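## Task

Take the yellow sponge from the desk and set it on top of the low shelf labelled REPAIRS. That shelf must not be moved, every low shelf must still stand upright at the end, and the robot must not topple or finish tilted.

## Robot and tools

ROBOT. A wheeled cart with two arms (left_arm, right_arm), a pan/tilt head and three cameras: head_camera, left_wrist_camera, right_wrist_camera. Loose objects may occasionally get nudged by something outside the robot. Footprint: 0.53 m wide, from x = -0.35 to 0.07 m. Above the 0.13 m wheel level it is 0.46 m wide with its front at x = 0.01 m. Arm pan axes are vertical at x = -0.060, y = +0.155 (left) and -0.155 m (right). Each shoulder sits 0.03 m out from its pan axis, 0.89 m up. Links: upper arm 0.116, forearm 0.135, hand 0.162 m. The fixed jaw tip reaches about 0.44 m from its pan axis at most and cannot go below about 0.54 m above the floor.

FRAMES (metres). Base frame: origin on the floor between the drive wheels, x forward, y left, z up. left_hand and right_hand are the fixed-jaw tips in this frame; a held object sits on the swinging-jaw side. Hand axes: z along the fingers, y from swinging jaw toward fixed jaw. The odometry frame is the base frame where the scene began; base_odometry comes only from wheel rotation, so slip looks like travel, and bumps can turn the robot unseen. Heading is rad, left positive, -3.142 to 3.142. Hand positions can be off by a few cm.

move. One action per call, plus optional cameras and blocking.
- base: a single velocity command, not a pose: {x_m_s, turn_rad_s, for_s}. x_m_s is forward speed in m/s (negative = reverse), 0.005 to 0.291 in magnitude or 0. turn_rad_s is rad/s, positive left, 0.02 to 1.175 in magnitude or 0. for_s 0.1 to 7.5 s. Omitted speeds are 0; no sideways motion. Distance is roughly speed times for_s, less if short (ramps of 0.5 m/s2 and 2 rad/s2). If |x|/0.291 + |turn|/1.175 exceeds 1, both get scaled down. Very small or near-max commands may undershoot; check base_odometry.
- joints: one flat object for head and both arms, keyed by name, each an absolute target in rad (not an offset). Ranges (done tolerance): head_pan_rad -3.2..3.2 (±0.02, 0 forward, + left); head_tilt_rad -0.76..1.45 (±0.02, 0 level, + down). Per arm, with prefix left_arm_ or right_arm_: shoulder_pan_rad -2.006..2.149 (±0.02); shoulder_lift_rad -1.836..1.772 (±0.1); elbow_flex_rad -1.773..1.58 (±0.07); wrist_flex_rad -1.799..1.772 (±0.03); wrist_roll_rad -2.816..2.978 (±0.02); gripper_rad -0.03..1.944 (±0.03).
- speeds: same keys (no grippers), max speed in rad/s for this action only, 0.08 to 4.71. Defaults: head 1.5, shoulder_pan 1.4, shoulder_lift and elbow_flex 2, wrist_flex 1.6, wrist_roll 1.3.
- cameras: list of names or ["all"]; [] none; omitted means all for an empty call, none otherwise. The pictures line gives image order.
- blocking: true/omitted waits for every motion to settle; false returns in about 0.5 s. A new move overrides targets of joints it names; if it omits base, a running base velocity winds down to "stopped".
An empty move just reports state and images. Unknown keys make a call invalid; out-of-range values get it refused, and a refusal or an unplanned stop cancels later move/wait/finished_scene calls in that reply. Any action ends after 15 s; each joint times out after 14 s.

wait {seconds 0-10, cameras}: lets time pass, returning early once moves from the previous call settle. stop {cameras}: brakes all running motions; braked joints hold and may keep pressing. zoom_image {camera, region [x0,y0,x1,y1]}: pixel box from the top-left, at most 504 by 504, on that camera's latest image. finished_scene {scene}: the current scene number; ends the scene irreversibly, and the goal must hold without the robot. After ending the first scene, make no further calls in that reply.

JOINT CONVENTIONS. Pan: at 0 the left arm faces left and the right arm right; positive is clockwise from above; forward is +1.571 (left) and -1.571 (right). Bend: lift, elbow and wrist all 0 gives an upper arm tilted 0.24 rad out from vertical with level forearm and fingers; positive bends down, and the sum of the three is the finger angle below level (1.571 = pointing down, needing forearm no more than 0.20 rad above level). Roll: -1.522 closes jaws across the arm's vertical plane with the fixed jaw on the left looking outward; 1.619 puts it on the right; 0.049 closes in the plane, fixed jaw below (level fingers) or toward the pan axis (fingers down). With level fingers over furniture use the fixed-jaw-left roll, since the hand body then sticks up about 0.08 m instead of down. Gripper: about 0 touching, 0.075 m apart at 1, 0.106 m at 1.944; each jaw has a small fixed offset.

RESULTS. base_status/joint_status: "moving", "done" (base: velocity sent the whole time, with "(sent for a of b s)"), "stopped", "off_target" (rested away from target: load sag, obstruction, or tripped motor), "time_out", "not_followed" (self-collision check withheld the arm, reported as "joint command not followed"; it ignores jaws, head, cart, held objects and furniture). on_its_own lists uncommanded actions. A firm grip reports off_target. For thin items target -0.03. Motor temperatures list each arm's joints in joint_positions order, then the gripper.

CAUTIONS. Start pose: arms folded, jaws shut, 0.65 m wide. Stowed: left pan -1.75, lift 0.05, elbow 1.35, wrist_flex -1.55, roll -1.52; right identical but pan 1.75. Stow in two steps (wrist_flex and roll first, then the rest) and unstow in the opposite order to avoid the hand catching the cart. Spinning in place needs 0.44 m clear radius; turning or reversing beside furniture can tip the robot. Loaded or extended joints sag downward; compensate upward next time. A joint stuck more than about 0.3 rad (jaws 0.09) from target for about 2 s trips: wait for it to settle, then target 0.2 rad back from its reading. To stop a blocked joint pushing, set its target to its reading. Avoid rapid back-and-forth at 4 rad/s or more, and above about 3 rad/s held things can fly out. Payload: about 0.4 kg at full reach, 0.7 kg within 0.28 m. Never let the arms collide or press on each other. Pulling on things in front can tip the robot. Heat above 55 °C warns; at 70 °C a motor cuts out. The simulation keeps running while you reply. Avoid drops, slams, hard pushes and falling objects.

Each tool is called after ">>>" as a command line: name --argument value for each argument, lists and objects as JSON in quotes; but a table of rows of numbers goes row by row, as --pt "numbers of a row", without its own name.

## Session

>>> move

>>> move --joints '{"head_pan_rad": -1.0, "head_tilt_rad": 0.3}' --cameras '["head_camera"]'

>>> move --joints '{"head_pan_rad": -2.0, "head_tilt_rad": 0.3}' --cameras '["head_camera"]'

>>> move --joints '{"head_pan_rad": -3.0, "head_tilt_rad": 0.3}' --cameras '["head_camera"]'

>>> move --joints '{"head_pan_rad": 2.0, "head_tilt_rad": 0.3}' --cameras '["head_camera"]'

>>> move --joints '{"head_pan_rad": 1.0, "head_tilt_rad": 0.3}' --cameras '["head_camera"]'

Scene clock: 0.00 s.
Motor temperatures (°C): left_arm=[33 34 33 33 35 29] | right_arm=[30 29 26 27 32 27]
base_odometry: x=+0.000 y=+0.000 heading=+0.000
base_status: not commanded
joint_positions: head_pan_rad=+0.000 head_tilt_rad=+0.000 left_arm_shoulder_pan_rad=+0.000 left_arm_shoulder_lift_rad=-1.704 left_arm_elbow_flex_rad=+1.478 left_arm_wrist_flex_rad=+0.984 left_arm_wrist_roll_rad=-0.001 left_arm_gripper_rad=+0.000 right_arm_shoulder_pan_rad=+0.001 right_arm_shoulder_lift_rad=-1.670 right_arm_elbow_flex_rad=+1.496 right_arm_wrist_flex_rad=+1.032 right_arm_wrist_roll_rad=+0.000 right_arm_gripper_rad=+0.000
joint_status: not commanded
left_hand: x=-0.0600 y=+0.3116 z=+0.8261 quat_wxyz=(+0.395, -0.918, +0.023, +0.010) (m; base frame)
right_hand: x=-0.0602 y=-0.3015 z=+0.8125 quat_wxyz=(+0.008, +0.023, +0.937, -0.348) (m; base frame)
pictures: head_camera, left_wrist_camera, right_wrist_camera
Images, in order (width x height): head_camera 644x476, left_wrist_camera 644x476, right_wrist_camera 644x476.

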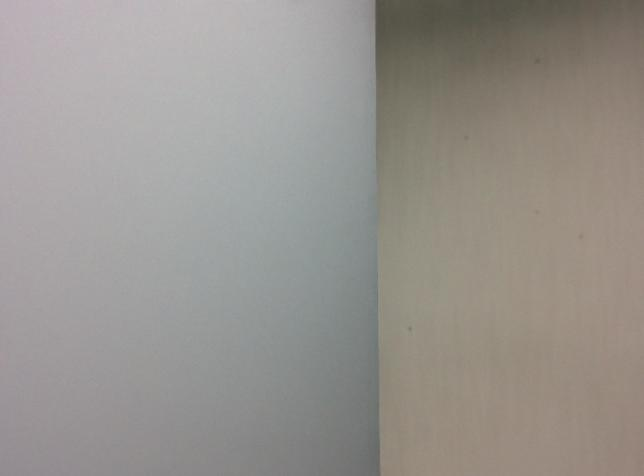

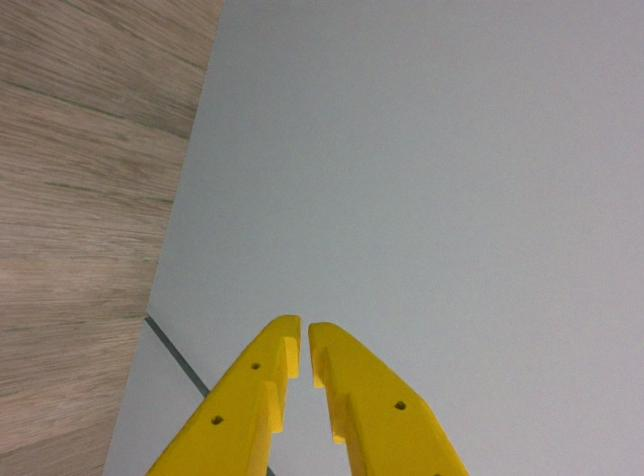

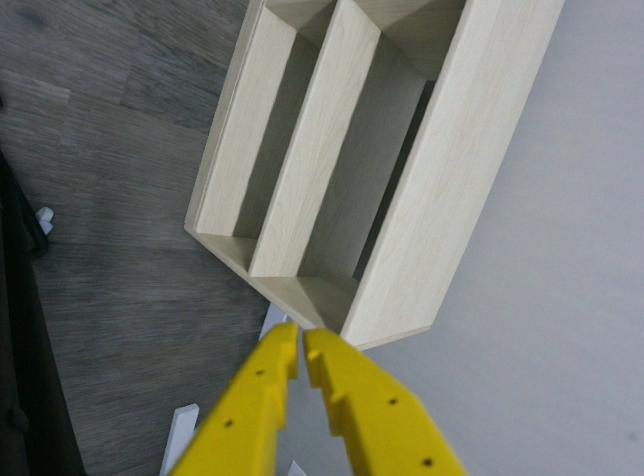

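Scene clock: 1.47 s.
move: done
base_odometry: x=+0.000 y=+0.000 heading=+0.000
base_status: not commanded
joint_positions: head_pan_rad=-0.991 head_tilt_rad=+0.292 left_arm_shoulder_pan_rad=+0.000 left_arm_shoulder_lift_rad=-1.704 left_arm_elbow_flex_rad=+1.478 left_arm_wrist_flex_rad=+0.984 left_arm_wrist_roll_rad=-0.001 left_arm_gripper_rad=+0.000 right_arm_shoulder_pan_rad=+0.001 right_arm_shoulder_lift_rad=-1.670 right_arm_elbow_flex_rad=+1.496 right_arm_wrist_flex_rad=+1.032 right_arm_wrist_roll_rad=+0.000 right_arm_gripper_rad=+0.000
joint_status: all done
left_hand: x=-0.0600 y=+0.3116 z=+0.8261 quat_wxyz=(+0.395, -0.918, +0.023, +0.010) (m; base frame)
right_hand: x=-0.0602 y=-0.3015 z=+0.8125 quat_wxyz=(+0.008, +0.023, +0.937, -0.348) (m; base frame)
pictures: head_camera
Images, in order (width x height): head_camera 644x476.

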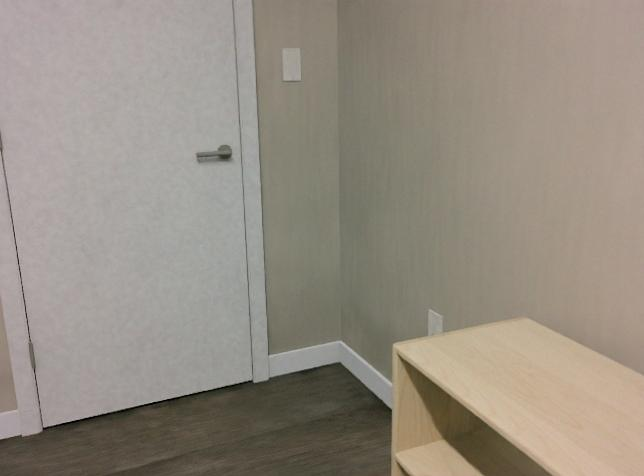

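Scene clock: 2.93 s.
move: done
base_odometry: x=+0.000 y=+0.000 heading=+0.000
base_status: not commanded
joint_positions: head_pan_rad=-1.991 head_tilt_rad=+0.292 left_arm_shoulder_pan_rad=+0.000 left_arm_shoulder_lift_rad=-1.704 left_arm_elbow_flex_rad=+1.478 left_arm_wrist_flex_rad=+0.984 left_arm_wrist_roll_rad=-0.001 left_arm_gripper_rad=+0.000 right_arm_shoulder_pan_rad=+0.001 right_arm_shoulder_lift_rad=-1.670 right_arm_elbow_flex_rad=+1.496 right_arm_wrist_flex_rad=+1.032 right_arm_wrist_roll_rad=+0.000 right_arm_gripper_rad=+0.000
joint_status: all done
left_hand: x=-0.0600 y=+0.3116 z=+0.8261 quat_wxyz=(+0.395, -0.918, +0.023, +0.010) (m; base frame)
right_hand: x=-0.0602 y=-0.3015 z=+0.8125 quat_wxyz=(+0.008, +0.023, +0.937, -0.348) (m; base frame)
pictures: head_camera
Images, in order (width x height): head_camera 644x476.

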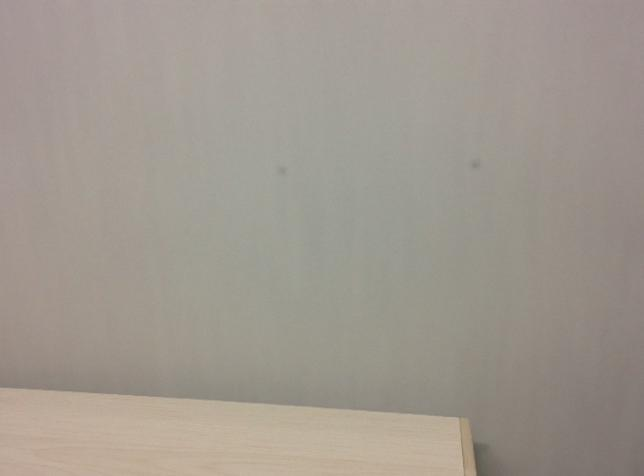

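Scene clock: 4.40 s.
move: done
base_odometry: x=+0.000 y=+0.000 heading=+0.000
base_status: not commanded
joint_positions: head_pan_rad=-2.991 head_tilt_rad=+0.292 left_arm_shoulder_pan_rad=+0.000 left_arm_shoulder_lift_rad=-1.704 left_arm_elbow_flex_rad=+1.478 left_arm_wrist_flex_rad=+0.984 left_arm_wrist_roll_rad=-0.001 left_arm_gripper_rad=+0.000 right_arm_shoulder_pan_rad=+0.001 right_arm_shoulder_lift_rad=-1.670 right_arm_elbow_flex_rad=+1.496 right_arm_wrist_flex_rad=+1.032 right_arm_wrist_roll_rad=+0.000 right_arm_gripper_rad=+0.000
joint_status: all done
left_hand: x=-0.0600 y=+0.3116 z=+0.8261 quat_wxyz=(+0.395, -0.918, +0.023, +0.010) (m; base frame)
right_hand: x=-0.0602 y=-0.3015 z=+0.8125 quat_wxyz=(+0.008, +0.023, +0.937, -0.348) (m; base frame)
pictures: head_camera
Images, in order (width x height): head_camera 644x476.

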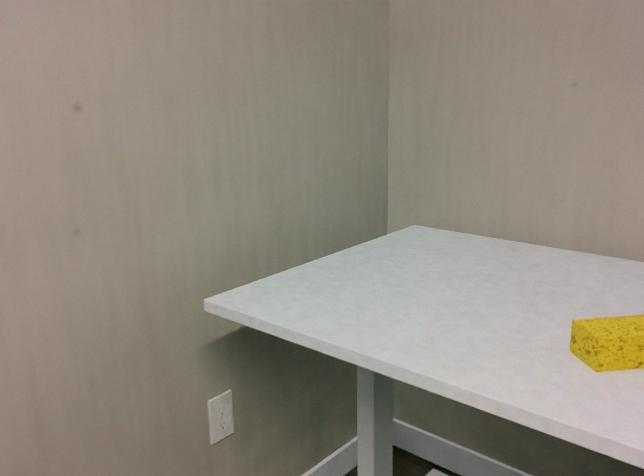

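Scene clock: 8.53 s.
move: done
base_odometry: x=+0.000 y=+0.000 heading=+0.000
base_status: not commanded
joint_positions: head_pan_rad=+1.989 head_tilt_rad=+0.292 left_arm_shoulder_pan_rad=+0.000 left_arm_shoulder_lift_rad=-1.704 left_arm_elbow_flex_rad=+1.478 left_arm_wrist_flex_rad=+0.984 left_arm_wrist_roll_rad=-0.001 left_arm_gripper_rad=+0.000 right_arm_shoulder_pan_rad=+0.001 right_arm_shoulder_lift_rad=-1.670 right_arm_elbow_flex_rad=+1.496 right_arm_wrist_flex_rad=+1.032 right_arm_wrist_roll_rad=+0.000 right_arm_gripper_rad=+0.000
joint_status: all done
left_hand: x=-0.0600 y=+0.3116 z=+0.8261 quat_wxyz=(+0.395, -0.918, +0.023, +0.010) (m; base frame)
right_hand: x=-0.0602 y=-0.3015 z=+0.8125 quat_wxyz=(+0.008, +0.023, +0.937, -0.348) (m; base frame)
pictures: head_camera
Images, in order (width x height): head_camera 644x476.

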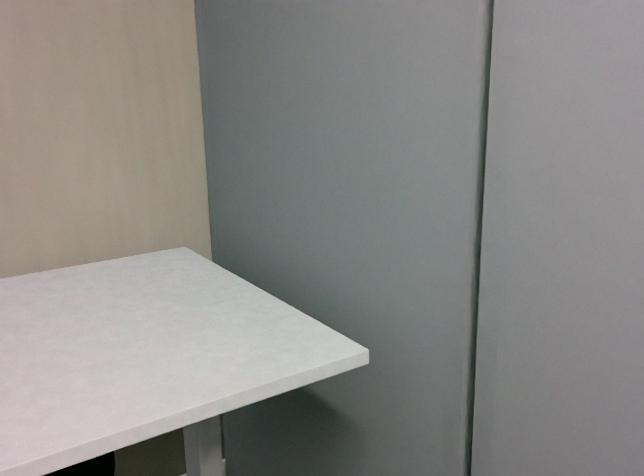

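Scene clock: 10.00 s.
move: done
base_odometry: x=+0.000 y=+0.000 heading=+0.000
base_status: not commanded
joint_positions: head_pan_rad=+1.009 head_tilt_rad=+0.292 left_arm_shoulder_pan_rad=+0.000 left_arm_shoulder_lift_rad=-1.704 left_arm_elbow_flex_rad=+1.478 left_arm_wrist_flex_rad=+0.984 left_arm_wrist_roll_rad=-0.001 left_arm_gripper_rad=+0.000 right_arm_shoulder_pan_rad=+0.001 right_arm_shoulder_lift_rad=-1.670 right_arm_elbow_flex_rad=+1.496 right_arm_wrist_flex_rad=+1.032 right_arm_wrist_roll_rad=+0.000 right_arm_gripper_rad=+0.000
joint_status: all done
left_hand: x=-0.0600 y=+0.3116 z=+0.8261 quat_wxyz=(+0.395, -0.918, +0.023, +0.010) (m; base frame)
right_hand: x=-0.0602 y=-0.3015 z=+0.8125 quat_wxyz=(+0.008, +0.023, +0.937, -0.348) (m; base frame)
pictures: head_camera
Images, in order (width x height): head_camera 644x476.

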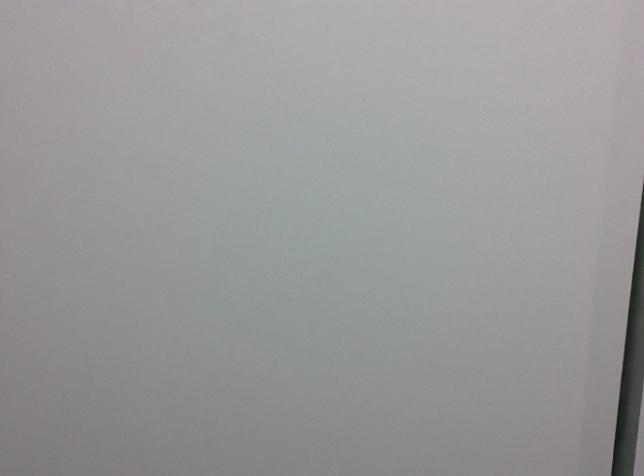

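>>> move --joints '{"head_pan_rad": -0.6, "head_tilt_rad": -0.5}' --cameras '["head_camera"]'

>>> move --joints '{"head_pan_rad": -1.5, "head_tilt_rad": -0.5}' --cameras '["head_camera"]'

>>> move --joints '{"head_pan_rad": -1.5, "head_tilt_rad": 0.7}' --cameras '["head_camera"]'

>>> move --joints '{"head_pan_rad": -2.6, "head_tilt_rad": 0.7}' --cameras '["head_camera"]'

>>> move --joints '{"head_pan_rad": -3.14, "head_tilt_rad": 0.5}' --cameras '["head_camera"]'

>>> move --joints '{"head_pan_rad": 2.6, "head_tilt_rad": 0.5}' --cameras '["head_camera"]'

>>> move --joints '{"head_pan_rad": 0.0, "head_tilt_rad": 0.8}' --cameras '["head_camera"]'

Scene clock: 29.23 s.
move: done
base_odometry: x=+0.000 y=+0.000 heading=+0.000
base_status: not commanded
joint_positions: head_pan_rad=-0.591 head_tilt_rad=-0.492 left_arm_shoulder_pan_rad=+0.000 left_arm_shoulder_lift_rad=-1.704 left_arm_elbow_flex_rad=+1.478 left_arm_wrist_flex_rad=+0.984 left_arm_wrist_roll_rad=-0.001 left_arm_gripper_rad=+0.000 right_arm_shoulder_pan_rad=+0.001 right_arm_shoulder_lift_rad=-1.670 right_arm_elbow_flex_rad=+1.496 right_arm_wrist_flex_rad=+1.032 right_arm_wrist_roll_rad=+0.000 right_arm_gripper_rad=+0.000
joint_status: all done
left_hand: x=-0.0600 y=+0.3116 z=+0.8261 quat_wxyz=(+0.395, -0.918, +0.023, +0.010) (m; base frame)
right_hand: x=-0.0602 y=-0.3015 z=+0.8125 quat_wxyz=(+0.008, +0.023, +0.937, -0.348) (m; base frame)
pictures: head_camera
Images, in order (width x height): head_camera 644x476.

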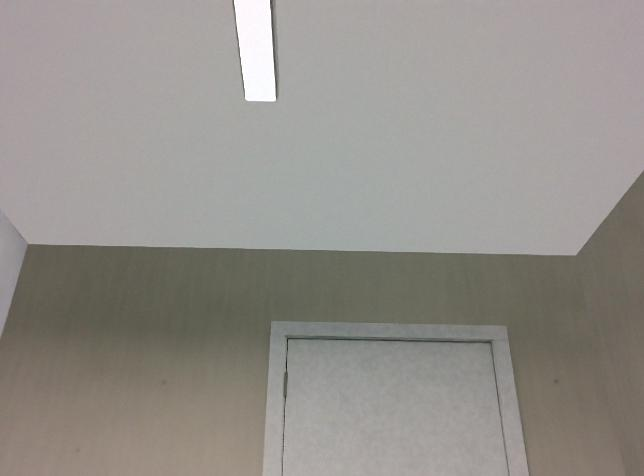

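Scene clock: 30.63 s.
move: done
base_odometry: x=+0.000 y=+0.000 heading=+0.000
base_status: not commanded
joint_positions: head_pan_rad=-1.491 head_tilt_rad=-0.492 left_arm_shoulder_pan_rad=+0.000 left_arm_shoulder_lift_rad=-1.704 left_arm_elbow_flex_rad=+1.478 left_arm_wrist_flex_rad=+0.984 left_arm_wrist_roll_rad=-0.001 left_arm_gripper_rad=+0.000 right_arm_shoulder_pan_rad=+0.001 right_arm_shoulder_lift_rad=-1.670 right_arm_elbow_flex_rad=+1.496 right_arm_wrist_flex_rad=+1.032 right_arm_wrist_roll_rad=+0.000 right_arm_gripper_rad=+0.000
joint_status: all done
left_hand: x=-0.0600 y=+0.3116 z=+0.8261 quat_wxyz=(+0.395, -0.918, +0.023, +0.010) (m; base frame)
right_hand: x=-0.0602 y=-0.3015 z=+0.8125 quat_wxyz=(+0.008, +0.023, +0.937, -0.348) (m; base frame)
pictures: head_camera
Images, in order (width x height): head_camera 644x476.

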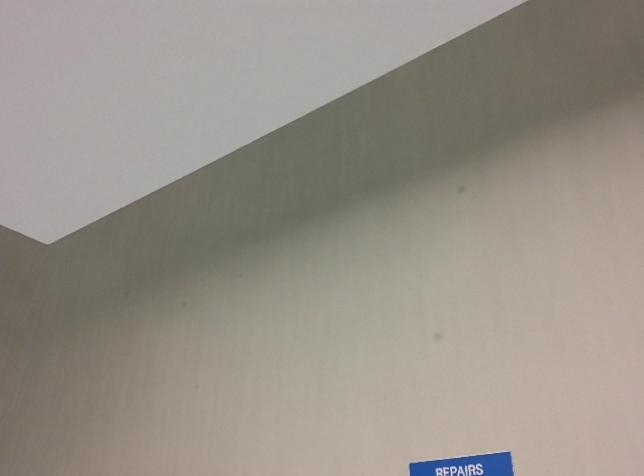

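Scene clock: 32.23 s.
move: done
base_odometry: x=+0.000 y=+0.000 heading=+0.000
base_status: not commanded
joint_positions: head_pan_rad=-1.491 head_tilt_rad=+0.693 left_arm_shoulder_pan_rad=+0.000 left_arm_shoulder_lift_rad=-1.704 left_arm_elbow_flex_rad=+1.478 left_arm_wrist_flex_rad=+0.984 left_arm_wrist_roll_rad=-0.001 left_arm_gripper_rad=+0.000 right_arm_shoulder_pan_rad=+0.001 right_arm_shoulder_lift_rad=-1.670 right_arm_elbow_flex_rad=+1.496 right_arm_wrist_flex_rad=+1.032 right_arm_wrist_roll_rad=+0.000 right_arm_gripper_rad=+0.000
joint_status: all done
left_hand: x=-0.0600 y=+0.3116 z=+0.8261 quat_wxyz=(+0.395, -0.918, +0.023, +0.010) (m; base frame)
right_hand: x=-0.0602 y=-0.3015 z=+0.8125 quat_wxyz=(+0.008, +0.023, +0.937, -0.348) (m; base frame)
pictures: head_camera
Images, in order (width x height): head_camera 644x476.

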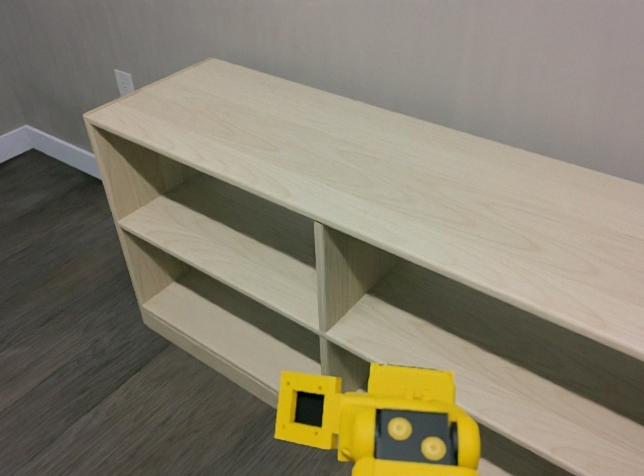

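Scene clock: 33.77 s.
move: done
base_odometry: x=+0.000 y=+0.000 heading=+0.000
base_status: not commanded
joint_positions: head_pan_rad=-2.591 head_tilt_rad=+0.693 left_arm_shoulder_pan_rad=+0.000 left_arm_shoulder_lift_rad=-1.704 left_arm_elbow_flex_rad=+1.478 left_arm_wrist_flex_rad=+0.984 left_arm_wrist_roll_rad=-0.001 left_arm_gripper_rad=+0.000 right_arm_shoulder_pan_rad=+0.001 right_arm_shoulder_lift_rad=-1.670 right_arm_elbow_flex_rad=+1.496 right_arm_wrist_flex_rad=+1.032 right_arm_wrist_roll_rad=+0.000 right_arm_gripper_rad=+0.000
joint_status: all done
left_hand: x=-0.0600 y=+0.3116 z=+0.8261 quat_wxyz=(+0.395, -0.918, +0.023, +0.010) (m; base frame)
right_hand: x=-0.0602 y=-0.3015 z=+0.8125 quat_wxyz=(+0.008, +0.023, +0.937, -0.348) (m; base frame)
pictures: head_camera
Images, in order (width x height): head_camera 644x476.

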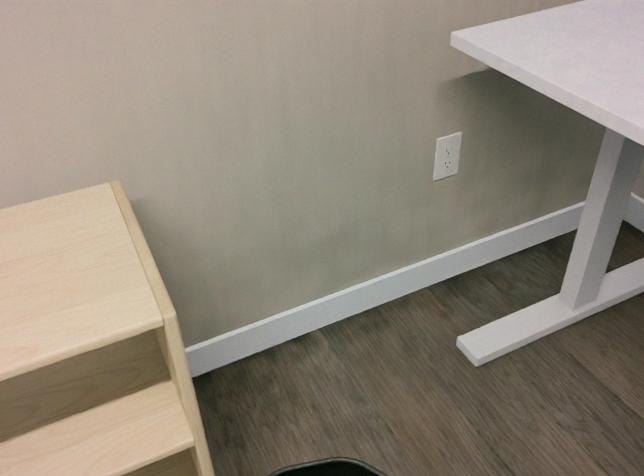

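Scene clock: 34.93 s.
move: done
base_odometry: x=+0.000 y=+0.000 heading=+0.000
base_status: not commanded
joint_positions: head_pan_rad=-3.131 head_tilt_rad=+0.513 left_arm_shoulder_pan_rad=+0.000 left_arm_shoulder_lift_rad=-1.704 left_arm_elbow_flex_rad=+1.478 left_arm_wrist_flex_rad=+0.984 left_arm_wrist_roll_rad=-0.001 left_arm_gripper_rad=+0.000 right_arm_shoulder_pan_rad=+0.001 right_arm_shoulder_lift_rad=-1.670 right_arm_elbow_flex_rad=+1.496 right_arm_wrist_flex_rad=+1.032 right_arm_wrist_roll_rad=+0.000 right_arm_gripper_rad=+0.000
joint_status: all done
left_hand: x=-0.0600 y=+0.3116 z=+0.8261 quat_wxyz=(+0.395, -0.918, +0.023, +0.010) (m; base frame)
right_hand: x=-0.0602 y=-0.3015 z=+0.8125 quat_wxyz=(+0.008, +0.023, +0.937, -0.348) (m; base frame)
pictures: head_camera
Images, in order (width x height): head_camera 644x476.

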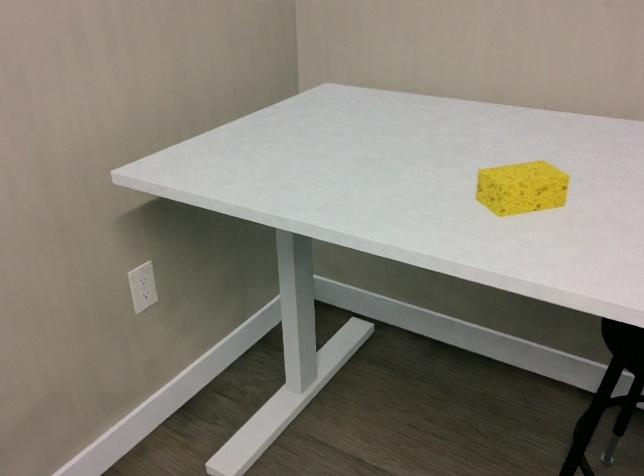

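Scene clock: 39.57 s.
move: done
base_odometry: x=+0.000 y=+0.000 heading=+0.000
base_status: not commanded
joint_positions: head_pan_rad=+2.589 head_tilt_rad=+0.513 left_arm_shoulder_pan_rad=+0.000 left_arm_shoulder_lift_rad=-1.704 left_arm_elbow_flex_rad=+1.478 left_arm_wrist_flex_rad=+0.984 left_arm_wrist_roll_rad=-0.001 left_arm_gripper_rad=+0.000 right_arm_shoulder_pan_rad=+0.001 right_arm_shoulder_lift_rad=-1.670 right_arm_elbow_flex_rad=+1.496 right_arm_wrist_flex_rad=+1.032 right_arm_wrist_roll_rad=+0.000 right_arm_gripper_rad=+0.000
joint_status: all done
left_hand: x=-0.0600 y=+0.3116 z=+0.8261 quat_wxyz=(+0.395, -0.918, +0.023, +0.010) (m; base frame)
right_hand: x=-0.0602 y=-0.3015 z=+0.8125 quat_wxyz=(+0.008, +0.023, +0.937, -0.348) (m; base frame)
pictures: head_camera
Images, in order (width x height): head_camera 644x476.

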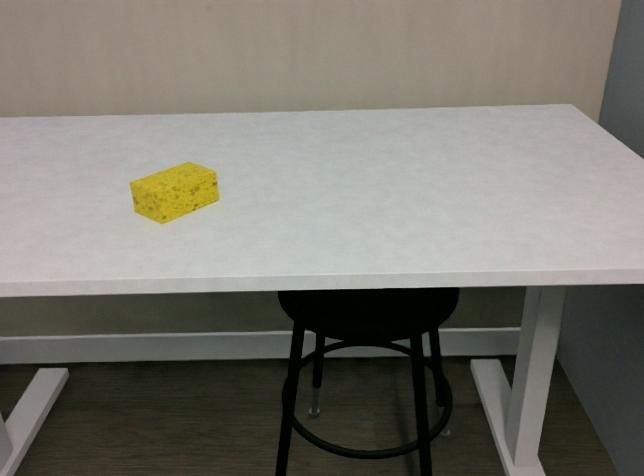

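Scene clock: 42.10 s.
move: done
base_odometry: x=+0.000 y=+0.000 heading=+0.000
base_status: not commanded
joint_positions: head_pan_rad=+0.009 head_tilt_rad=+0.794 left_arm_shoulder_pan_rad=+0.000 left_arm_shoulder_lift_rad=-1.704 left_arm_elbow_flex_rad=+1.478 left_arm_wrist_flex_rad=+0.984 left_arm_wrist_roll_rad=-0.001 left_arm_gripper_rad=+0.000 right_arm_shoulder_pan_rad=+0.001 right_arm_shoulder_lift_rad=-1.670 right_arm_elbow_flex_rad=+1.496 right_arm_wrist_flex_rad=+1.032 right_arm_wrist_roll_rad=+0.000 right_arm_gripper_rad=+0.000
joint_status: all done
left_hand: x=-0.0600 y=+0.3116 z=+0.8261 quat_wxyz=(+0.395, -0.918, +0.023, +0.010) (m; base frame)
right_hand: x=-0.0602 y=-0.3015 z=+0.8125 quat_wxyz=(+0.008, +0.023, +0.937, -0.348) (m; base frame)
pictures: head_camera
Images, in order (width x height): head_camera 644x476.

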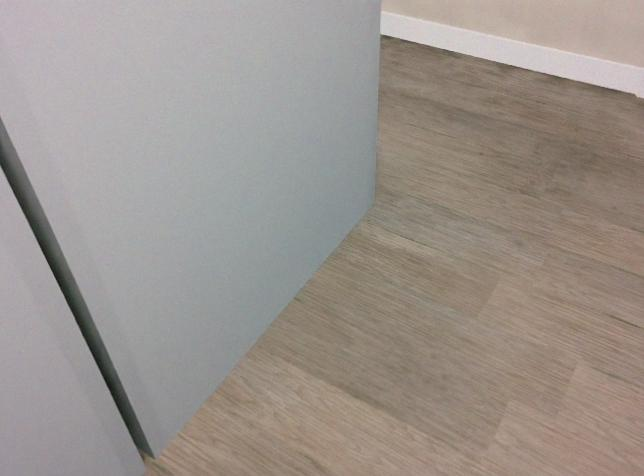

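>>> move --base '{"turn_rad_s": 0.5, "for_s": 5.14}' --joints '{"head_pan_rad": 0, "head_tilt_rad": 0.6}' --cameras '["head_camera"]'

>>> move --joints '{"head_pan_rad": 1.57, "head_tilt_rad": 0.6}' --cameras '["all"]'

Scene clock: 86.10 s.
move: done
base_odometry: x=-0.001 y=+0.000 heading=+2.567
base_status: done (sent for 5.13 of 5.13 s)
joint_positions: head_pan_rad=+0.009 head_tilt_rad=+0.613 left_arm_shoulder_pan_rad=+0.002 left_arm_shoulder_lift_rad=-1.704 left_arm_elbow_flex_rad=+1.478 left_arm_wrist_flex_rad=+0.984 left_arm_wrist_roll_rad=-0.001 left_arm_gripper_rad=+0.000 right_arm_shoulder_pan_rad=-0.004 right_arm_shoulder_lift_rad=-1.670 right_arm_elbow_flex_rad=+1.496 right_arm_wrist_flex_rad=+1.032 right_arm_wrist_roll_rad=+0.000 right_arm_gripper_rad=+0.000
joint_status: all done
left_hand: x=-0.0597 y=+0.3116 z=+0.8261 quat_wxyz=(+0.395, -0.918, +0.023, +0.009) (m; base frame)
right_hand: x=-0.0595 y=-0.3015 z=+0.8125 quat_wxyz=(+0.009, +0.021, +0.937, -0.348) (m; base frame)
pictures: head_camera
Images, in order (width x height): head_camera 644x476.

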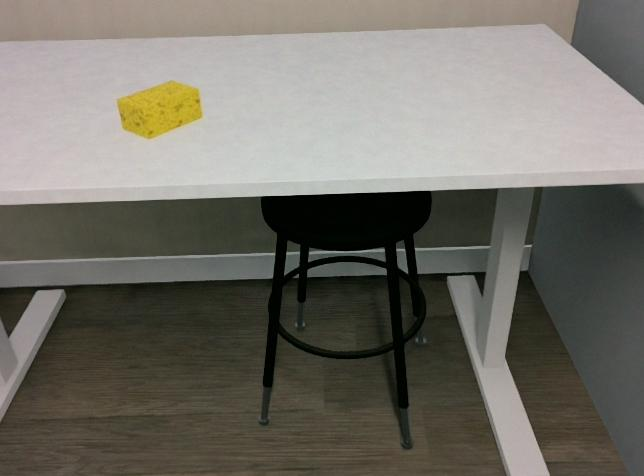

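Scene clock: 87.97 s.
move: done
base_odometry: x=-0.001 y=+0.000 heading=+2.567
base_status: not commanded
joint_positions: head_pan_rad=+1.560 head_tilt_rad=+0.613 left_arm_shoulder_pan_rad=+0.002 left_arm_shoulder_lift_rad=-1.704 left_arm_elbow_flex_rad=+1.478 left_arm_wrist_flex_rad=+0.984 left_arm_wrist_roll_rad=-0.001 left_arm_gripper_rad=+0.000 right_arm_shoulder_pan_rad=-0.004 right_arm_shoulder_lift_rad=-1.670 right_arm_elbow_flex_rad=+1.496 right_arm_wrist_flex_rad=+1.032 right_arm_wrist_roll_rad=+0.000 right_arm_gripper_rad=+0.000
joint_status: all done
left_hand: x=-0.0597 y=+0.3116 z=+0.8261 quat_wxyz=(+0.395, -0.918, +0.023, +0.009) (m; base frame)
right_hand: x=-0.0595 y=-0.3015 z=+0.8125 quat_wxyz=(+0.009, +0.021, +0.937, -0.348) (m; base frame)
pictures: head_camera, left_wrist_camera, right_wrist_camera
Images, in order (width x height): head_camera 644x476, left_wrist_camera 644x476, right_wrist_camera 644x476.

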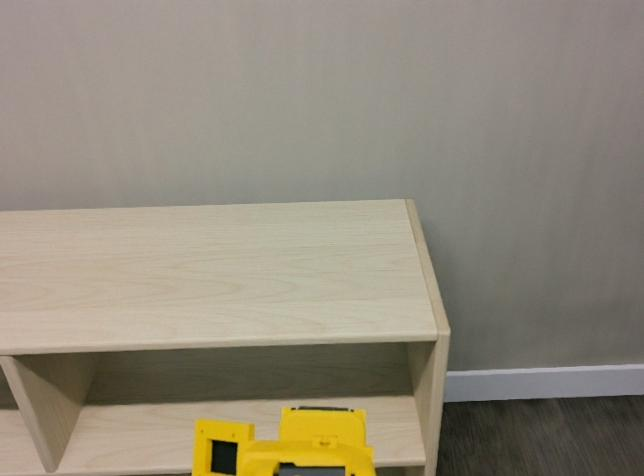

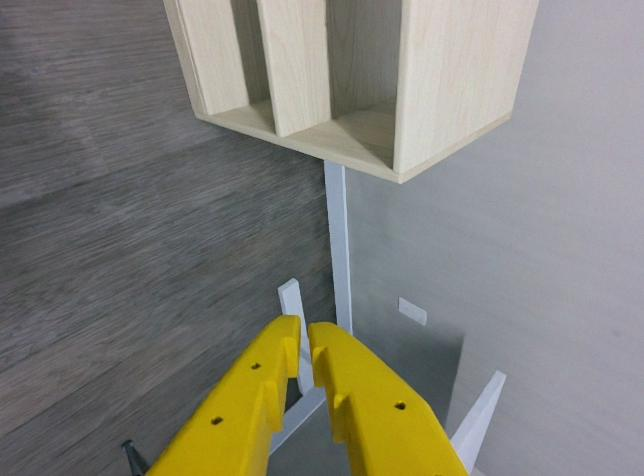

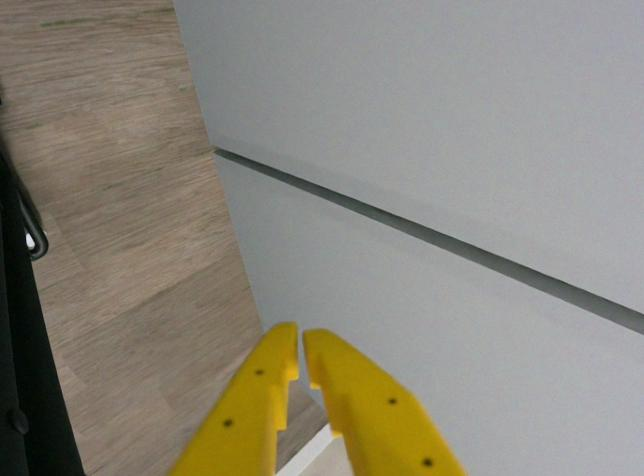

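>>> move --base '{"x_m_s": 0.2, "for_s": 2.0}' --joints '{"head_pan_rad": 0, "head_tilt_rad": 0.8}' --cameras '["head_camera"]'

Scene clock: 101.97 s.
move: done
base_odometry: x=-0.337 y=+0.217 heading=+2.568
base_status: done (sent for 2 of 2 s)
joint_positions: head_pan_rad=+0.009 head_tilt_rad=+0.794 left_arm_shoulder_pan_rad=-0.001 left_arm_shoulder_lift_rad=-1.704 left_arm_elbow_flex_rad=+1.478 left_arm_wrist_flex_rad=+0.984 left_arm_wrist_roll_rad=-0.001 left_arm_gripper_rad=+0.000 right_arm_shoulder_pan_rad=+0.001 right_arm_shoulder_lift_rad=-1.670 right_arm_elbow_flex_rad=+1.496 right_arm_wrist_flex_rad=+1.032 right_arm_wrist_roll_rad=+0.000 right_arm_gripper_rad=+0.000
joint_status: all done
left_hand: x=-0.0602 y=+0.3116 z=+0.8261 quat_wxyz=(+0.395, -0.918, +0.022, +0.010) (m; base frame)
right_hand: x=-0.0602 y=-0.3015 z=+0.8125 quat_wxyz=(+0.008, +0.023, +0.937, -0.348) (m; base frame)
pictures: head_camera
Images, in order (width x height): head_camera 644x476.

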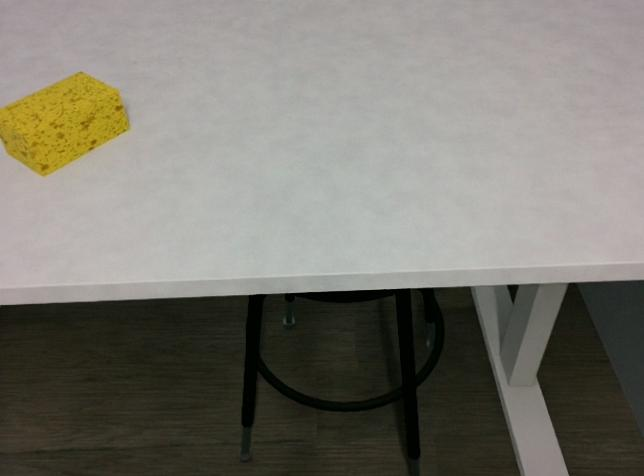

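>>> move --base '{"x_m_s": 0.15, "for_s": 1.4}' --joints '{"head_pan_rad": 0.3, "head_tilt_rad": 1.0}' --cameras '["head_camera"]'

>>> move --joints '{"head_pan_rad": 0, "head_tilt_rad": 1.4}' --cameras '["head_camera"]'

Scene clock: 116.23 s.
move: done
base_odometry: x=-0.514 y=+0.331 heading=+2.567
base_status: done (sent for 1.4 of 1.4 s)
joint_positions: head_pan_rad=+0.290 head_tilt_rad=+0.994 left_arm_shoulder_pan_rad=-0.003 left_arm_shoulder_lift_rad=-1.704 left_arm_elbow_flex_rad=+1.478 left_arm_wrist_flex_rad=+0.984 left_arm_wrist_roll_rad=-0.001 left_arm_gripper_rad=+0.000 right_arm_shoulder_pan_rad=+0.000 right_arm_shoulder_lift_rad=-1.670 right_arm_elbow_flex_rad=+1.496 right_arm_wrist_flex_rad=+1.032 right_arm_wrist_roll_rad=+0.000 right_arm_gripper_rad=+0.000
joint_status: all done
left_hand: x=-0.0604 y=+0.3116 z=+0.8261 quat_wxyz=(+0.395, -0.918, +0.021, +0.010) (m; base frame)
right_hand: x=-0.0600 y=-0.3015 z=+0.8125 quat_wxyz=(+0.009, +0.023, +0.937, -0.348) (m; base frame)
pictures: head_camera
Images, in order (width x height): head_camera 644x476.

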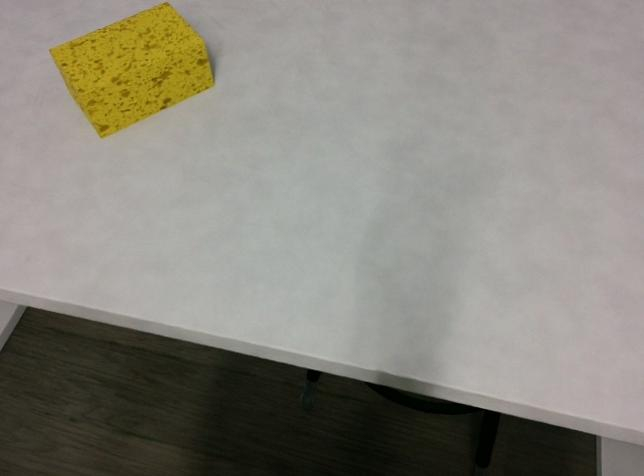

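Scene clock: 117.30 s.
move: done
base_odometry: x=-0.514 y=+0.331 heading=+2.567
base_status: not commanded
joint_positions: head_pan_rad=+0.009 head_tilt_rad=+1.395 left_arm_shoulder_pan_rad=-0.003 left_arm_shoulder_lift_rad=-1.704 left_arm_elbow_flex_rad=+1.478 left_arm_wrist_flex_rad=+0.984 left_arm_wrist_roll_rad=-0.001 left_arm_gripper_rad=+0.000 right_arm_shoulder_pan_rad=+0.000 right_arm_shoulder_lift_rad=-1.670 right_arm_elbow_flex_rad=+1.496 right_arm_wrist_flex_rad=+1.032 right_arm_wrist_roll_rad=+0.000 right_arm_gripper_rad=+0.000
joint_status: all done
left_hand: x=-0.0604 y=+0.3116 z=+0.8261 quat_wxyz=(+0.395, -0.918, +0.021, +0.010) (m; base frame)
right_hand: x=-0.0600 y=-0.3015 z=+0.8125 quat_wxyz=(+0.009, +0.023, +0.937, -0.348) (m; base frame)
pictures: head_camera
Images, in order (width x height): head_camera 644x476.

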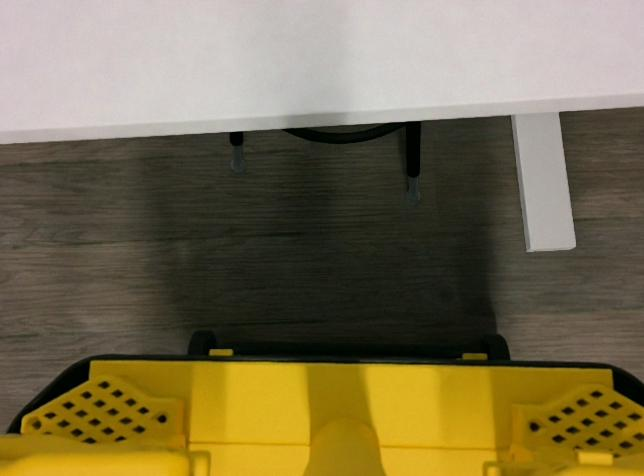

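>>> move --base '{"turn_rad_s": -0.4, "for_s": 1.05}' --joints '{"head_pan_rad": 0, "head_tilt_rad": 1.0}'

>>> move --base '{"x_m_s": -0.15, "for_s": 1.75}'

>>> move --base '{"turn_rad_s": 0.4, "for_s": 1.05}'

>>> move --base '{"x_m_s": 0.15, "for_s": 1.9}' --joints '{"head_pan_rad": 0.4, "head_tilt_rad": 1.0}' --cameras '["head_camera"]'

>>> move --joints '{"head_pan_rad": 0, "head_tilt_rad": 1.4}' --cameras '["head_camera"]'

Scene clock: 144.20 s.
move: done
base_odometry: x=-0.513 y=+0.330 heading=+2.139
base_status: done (sent for 1.07 of 1.07 s)
joint_positions: head_pan_rad=+0.009 head_tilt_rad=+1.014 left_arm_shoulder_pan_rad=-0.003 left_arm_shoulder_lift_rad=-1.704 left_arm_elbow_flex_rad=+1.478 left_arm_wrist_flex_rad=+0.984 left_arm_wrist_roll_rad=-0.001 left_arm_gripper_rad=+0.000 right_arm_shoulder_pan_rad=+0.001 right_arm_shoulder_lift_rad=-1.670 right_arm_elbow_flex_rad=+1.496 right_arm_wrist_flex_rad=+1.032 right_arm_wrist_roll_rad=+0.000 right_arm_gripper_rad=+0.000
joint_status: all done
left_hand: x=-0.0604 y=+0.3116 z=+0.8261 quat_wxyz=(+0.395, -0.918, +0.021, +0.010) (m; base frame)
right_hand: x=-0.0602 y=-0.3015 z=+0.8125 quat_wxyz=(+0.008, +0.023, +0.937, -0.348) (m; base frame)
pictures: none

Scene clock: 147.00 s.
move: done
base_odometry: x=-0.371 y=+0.107 heading=+2.137
base_status: done (sent for 1.77 of 1.77 s)
joint_positions: head_pan_rad=+0.009 head_tilt_rad=+1.014 left_arm_shoulder_pan_rad=+0.000 left_arm_shoulder_lift_rad=-1.704 left_arm_elbow_flex_rad=+1.478 left_arm_wrist_flex_rad=+0.984 left_arm_wrist_roll_rad=-0.001 left_arm_gripper_rad=+0.000 right_arm_shoulder_pan_rad=-0.002 right_arm_shoulder_lift_rad=-1.670 right_arm_elbow_flex_rad=+1.496 right_arm_wrist_flex_rad=+1.032 right_arm_wrist_roll_rad=+0.000 right_arm_gripper_rad=+0.000
joint_status: not commanded
left_hand: x=-0.0600 y=+0.3116 z=+0.8261 quat_wxyz=(+0.395, -0.918, +0.023, +0.010) (m; base frame)
right_hand: x=-0.0597 y=-0.3015 z=+0.8125 quat_wxyz=(+0.009, +0.022, +0.937, -0.348) (m; base frame)
pictures: none

Scene clock: 148.70 s.
move: done
base_odometry: x=-0.371 y=+0.107 heading=+2.568
base_status: done (sent for 1.07 of 1.07 s)
joint_positions: head_pan_rad=+0.009 head_tilt_rad=+1.014 left_arm_shoulder_pan_rad=+0.002 left_arm_shoulder_lift_rad=-1.704 left_arm_elbow_flex_rad=+1.478 left_arm_wrist_flex_rad=+0.984 left_arm_wrist_roll_rad=-0.001 left_arm_gripper_rad=+0.000 right_arm_shoulder_pan_rad=+0.000 right_arm_shoulder_lift_rad=-1.670 right_arm_elbow_flex_rad=+1.496 right_arm_wrist_flex_rad=+1.032 right_arm_wrist_roll_rad=+0.000 right_arm_gripper_rad=+0.000
joint_status: not commanded
left_hand: x=-0.0597 y=+0.3116 z=+0.8261 quat_wxyz=(+0.395, -0.918, +0.023, +0.009) (m; base frame)
right_hand: x=-0.0600 y=-0.3015 z=+0.8125 quat_wxyz=(+0.009, +0.023, +0.937, -0.348) (m; base frame)
pictures: none

Scene clock: 151.47 s.
move: done
base_odometry: x=-0.611 y=+0.262 heading=+2.569
base_status: done (sent for 1.9 of 1.9 s)
joint_positions: head_pan_rad=+0.390 head_tilt_rad=+1.014 left_arm_shoulder_pan_rad=-0.001 left_arm_shoulder_lift_rad=-1.704 left_arm_elbow_flex_rad=+1.478 left_arm_wrist_flex_rad=+0.984 left_arm_wrist_roll_rad=-0.001 left_arm_gripper_rad=+0.000 right_arm_shoulder_pan_rad=+0.001 right_arm_shoulder_lift_rad=-1.670 right_arm_elbow_flex_rad=+1.496 right_arm_wrist_flex_rad=+1.032 right_arm_wrist_roll_rad=+0.000 right_arm_gripper_rad=+0.000
joint_status: all done
left_hand: x=-0.0602 y=+0.3116 z=+0.8261 quat_wxyz=(+0.395, -0.918, +0.022, +0.010) (m; base frame)
right_hand: x=-0.0602 y=-0.3015 z=+0.8125 quat_wxyz=(+0.008, +0.023, +0.937, -0.348) (m; base frame)
pictures: head_camera
Images, in order (width x height): head_camera 644x476.

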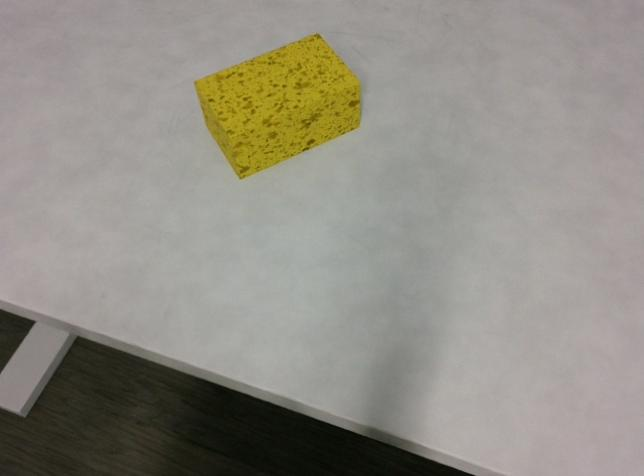

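Scene clock: 152.53 s.
move: done
base_odometry: x=-0.611 y=+0.262 heading=+2.569
base_status: not commanded
joint_positions: head_pan_rad=+0.009 head_tilt_rad=+1.395 left_arm_shoulder_pan_rad=-0.001 left_arm_shoulder_lift_rad=-1.704 left_arm_elbow_flex_rad=+1.478 left_arm_wrist_flex_rad=+0.984 left_arm_wrist_roll_rad=-0.001 left_arm_gripper_rad=+0.000 right_arm_shoulder_pan_rad=+0.001 right_arm_shoulder_lift_rad=-1.670 right_arm_elbow_flex_rad=+1.496 right_arm_wrist_flex_rad=+1.032 right_arm_wrist_roll_rad=+0.000 right_arm_gripper_rad=+0.000
joint_status: all done
left_hand: x=-0.0602 y=+0.3116 z=+0.8261 quat_wxyz=(+0.395, -0.918, +0.022, +0.010) (m; base frame)
right_hand: x=-0.0602 y=-0.3015 z=+0.8125 quat_wxyz=(+0.008, +0.023, +0.937, -0.348) (m; base frame)
pictures: head_camera
Images, in order (width x height): head_camera 644x476.

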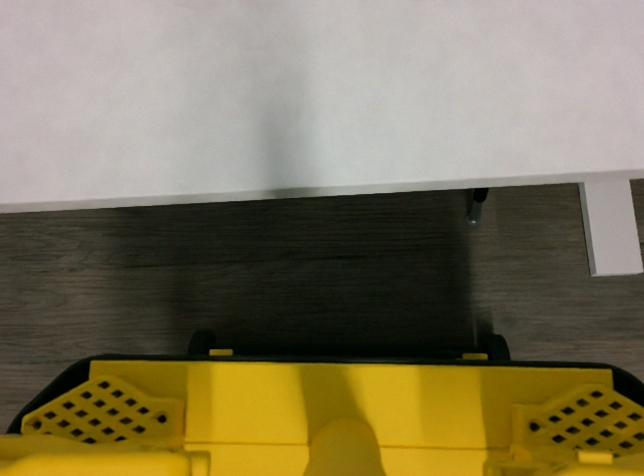

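>>> move --base '{"x_m_s": 0.1, "for_s": 0.9}' --cameras '["head_camera"]'

>>> move --joints '{"head_pan_rad": 0.4, "head_tilt_rad": 1.1}' --cameras '["head_camera"]'

Scene clock: 200.93 s.
move: done
base_odometry: x=-0.687 y=+0.311 heading=+2.566
base_status: done (sent for 0.9 of 0.9 s)
joint_positions: head_pan_rad=+0.009 head_tilt_rad=+1.395 left_arm_shoulder_pan_rad=-0.001 left_arm_shoulder_lift_rad=-1.704 left_arm_elbow_flex_rad=+1.478 left_arm_wrist_flex_rad=+0.984 left_arm_wrist_roll_rad=-0.001 left_arm_gripper_rad=+0.000 right_arm_shoulder_pan_rad=+0.001 right_arm_shoulder_lift_rad=-1.670 right_arm_elbow_flex_rad=+1.496 right_arm_wrist_flex_rad=+1.032 right_arm_wrist_roll_rad=+0.000 right_arm_gripper_rad=+0.000
joint_status: not commanded
left_hand: x=-0.0602 y=+0.3116 z=+0.8261 quat_wxyz=(+0.395, -0.918, +0.022, +0.010) (m; base frame)
right_hand: x=-0.0602 y=-0.3015 z=+0.8125 quat_wxyz=(+0.008, +0.023, +0.937, -0.348) (m; base frame)
pictures: head_camera
Images, in order (width x height): head_camera 644x476.

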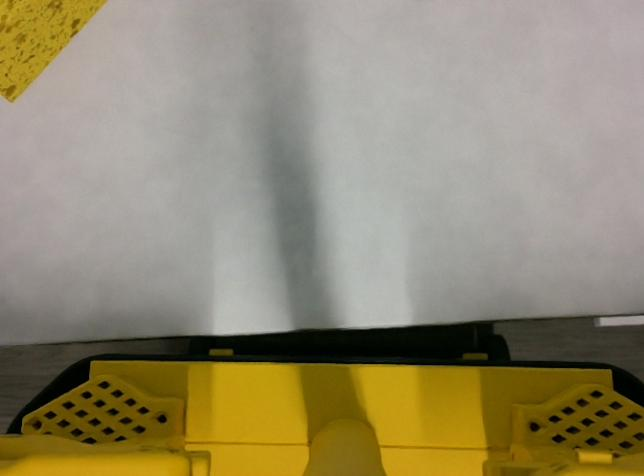

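Scene clock: 202.00 s.
move: done
base_odometry: x=-0.687 y=+0.311 heading=+2.566
base_status: not commanded
joint_positions: head_pan_rad=+0.390 head_tilt_rad=+1.114 left_arm_shoulder_pan_rad=-0.001 left_arm_shoulder_lift_rad=-1.704 left_arm_elbow_flex_rad=+1.478 left_arm_wrist_flex_rad=+0.984 left_arm_wrist_roll_rad=-0.001 left_arm_gripper_rad=+0.000 right_arm_shoulder_pan_rad=+0.001 right_arm_shoulder_lift_rad=-1.670 right_arm_elbow_flex_rad=+1.496 right_arm_wrist_flex_rad=+1.032 right_arm_wrist_roll_rad=+0.000 right_arm_gripper_rad=+0.000
joint_status: all done
left_hand: x=-0.0602 y=+0.3116 z=+0.8261 quat_wxyz=(+0.395, -0.918, +0.022, +0.010) (m; base frame)
right_hand: x=-0.0602 y=-0.3015 z=+0.8125 quat_wxyz=(+0.008, +0.023, +0.937, -0.348) (m; base frame)
pictures: head_camera
Images, in order (width x height): head_camera 644x476.

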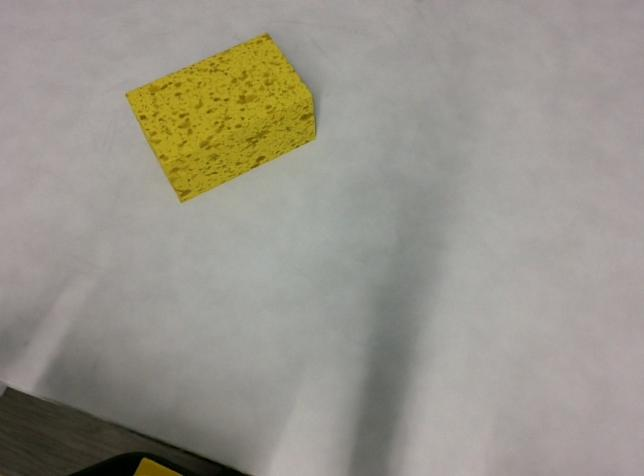

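>>> move --joints '{"left_arm_shoulder_lift_rad": 0.4, "left_arm_elbow_flex_rad": -0.45, "left_arm_wrist_flex_rad": 0.8, "left_arm_wrist_roll_rad": -1.522}'

>>> move --joints '{"left_arm_shoulder_pan_rad": 0.95, "left_arm_shoulder_lift_rad": 0.65}' --cameras '["head_camera", "left_wrist_camera"]'

Scene clock: 230.60 s.
move: done
base_odometry: x=-0.687 y=+0.311 heading=+2.566
base_status: not commanded
joint_positions: head_pan_rad=+0.390 head_tilt_rad=+1.114 left_arm_shoulder_pan_rad=-0.001 left_arm_shoulder_lift_rad=+0.412 left_arm_elbow_flex_rad=-0.412 left_arm_wrist_flex_rad=+0.812 left_arm_wrist_roll_rad=-1.516 left_arm_gripper_rad=+0.000 right_arm_shoulder_pan_rad=+0.001 right_arm_shoulder_lift_rad=-1.670 right_arm_elbow_flex_rad=+1.496 right_arm_wrist_flex_rad=+1.032 right_arm_wrist_roll_rad=+0.000 right_arm_gripper_rad=+0.000
joint_status: all done
left_hand: x=-0.0682 y=+0.5013 z=+0.8746 quat_wxyz=(+0.263, -0.659, +0.654, +0.261) (m; base frame)
right_hand: x=-0.0602 y=-0.3015 z=+0.8125 quat_wxyz=(+0.008, +0.023, +0.937, -0.348) (m; base frame)
pictures: none

Scene clock: 232.03 s.
move: done
base_odometry: x=-0.687 y=+0.311 heading=+2.566
base_status: not commanded
joint_positions: head_pan_rad=+0.390 head_tilt_rad=+1.114 left_arm_shoulder_pan_rad=+0.942 left_arm_shoulder_lift_rad=+0.663 left_arm_elbow_flex_rad=-0.415 left_arm_wrist_flex_rad=+0.810 left_arm_wrist_roll_rad=-1.518 left_arm_gripper_rad=+0.000 right_arm_shoulder_pan_rad=+0.001 right_arm_shoulder_lift_rad=-1.670 right_arm_elbow_flex_rad=+1.496 right_arm_wrist_flex_rad=+1.032 right_arm_wrist_roll_rad=+0.000 right_arm_gripper_rad=+0.000
joint_status: all done
left_hand: x=+0.2042 y=+0.3567 z=+0.7973 quat_wxyz=(+0.241, -0.301, +0.919, +0.078) (m; base frame)
right_hand: x=-0.0602 y=-0.3015 z=+0.8125 quat_wxyz=(+0.008, +0.023, +0.937, -0.348) (m; base frame)
pictures: head_camera, left_wrist_camera
Images, in order (width x height): head_camera 644x476, left_wrist_camera 644x476.

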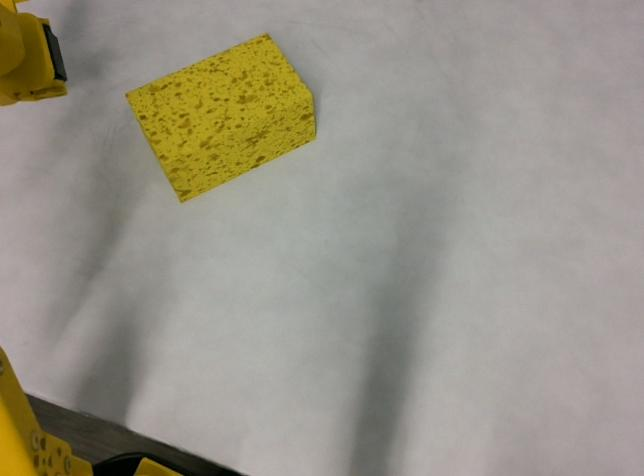

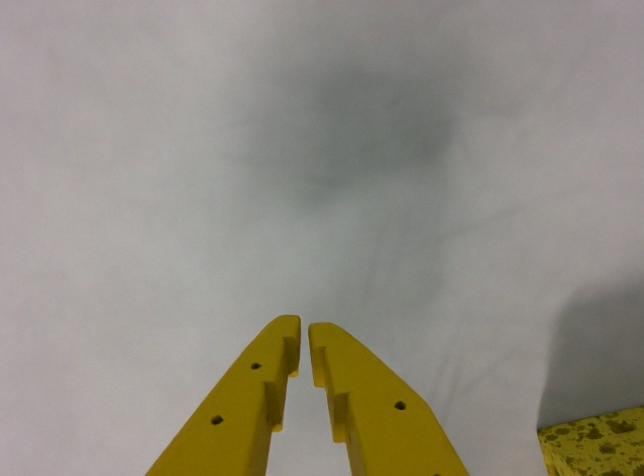

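>>> move --joints '{"left_arm_shoulder_lift_rad": 0.8, "head_pan_rad": 0.7}' --cameras '["head_camera", "left_wrist_camera"]'

Scene clock: 237.77 s.
move: done
base_odometry: x=-0.687 y=+0.311 heading=+2.566
base_status: not commanded
joint_positions: head_pan_rad=+0.689 head_tilt_rad=+1.114 left_arm_shoulder_pan_rad=+0.945 left_arm_shoulder_lift_rad=+0.783 left_arm_elbow_flex_rad=-0.447 left_arm_wrist_flex_rad=+0.795 left_arm_wrist_roll_rad=-1.526 left_arm_gripper_rad=+0.000 right_arm_shoulder_pan_rad=+0.001 right_arm_shoulder_lift_rad=-1.670 right_arm_elbow_flex_rad=+1.496 right_arm_wrist_flex_rad=+1.032 right_arm_wrist_roll_rad=+0.000 right_arm_gripper_rad=+0.000
joint_status: all done
left_hand: x=+0.2005 y=+0.3528 z=+0.7692 quat_wxyz=(+0.208, -0.299, +0.929, +0.068) (m; base frame)
right_hand: x=-0.0602 y=-0.3015 z=+0.8125 quat_wxyz=(+0.008, +0.023, +0.937, -0.348) (m; base frame)
pictures: head_camera, left_wrist_camera
Images, in order (width x height): head_camera 644x476, left_wrist_camera 644x476.

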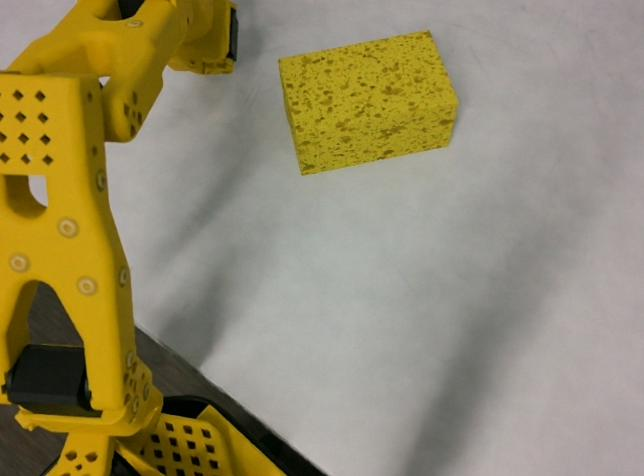

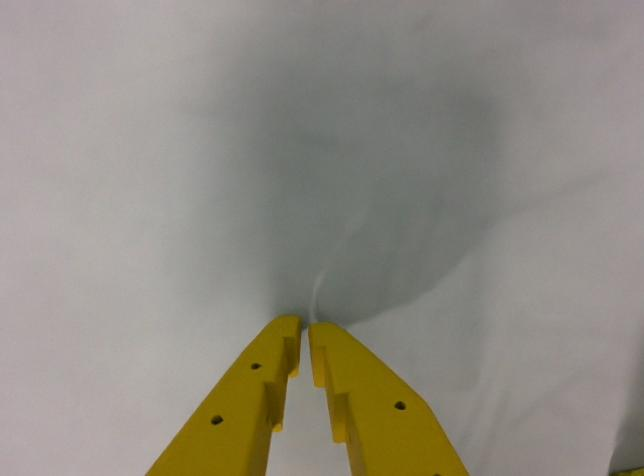

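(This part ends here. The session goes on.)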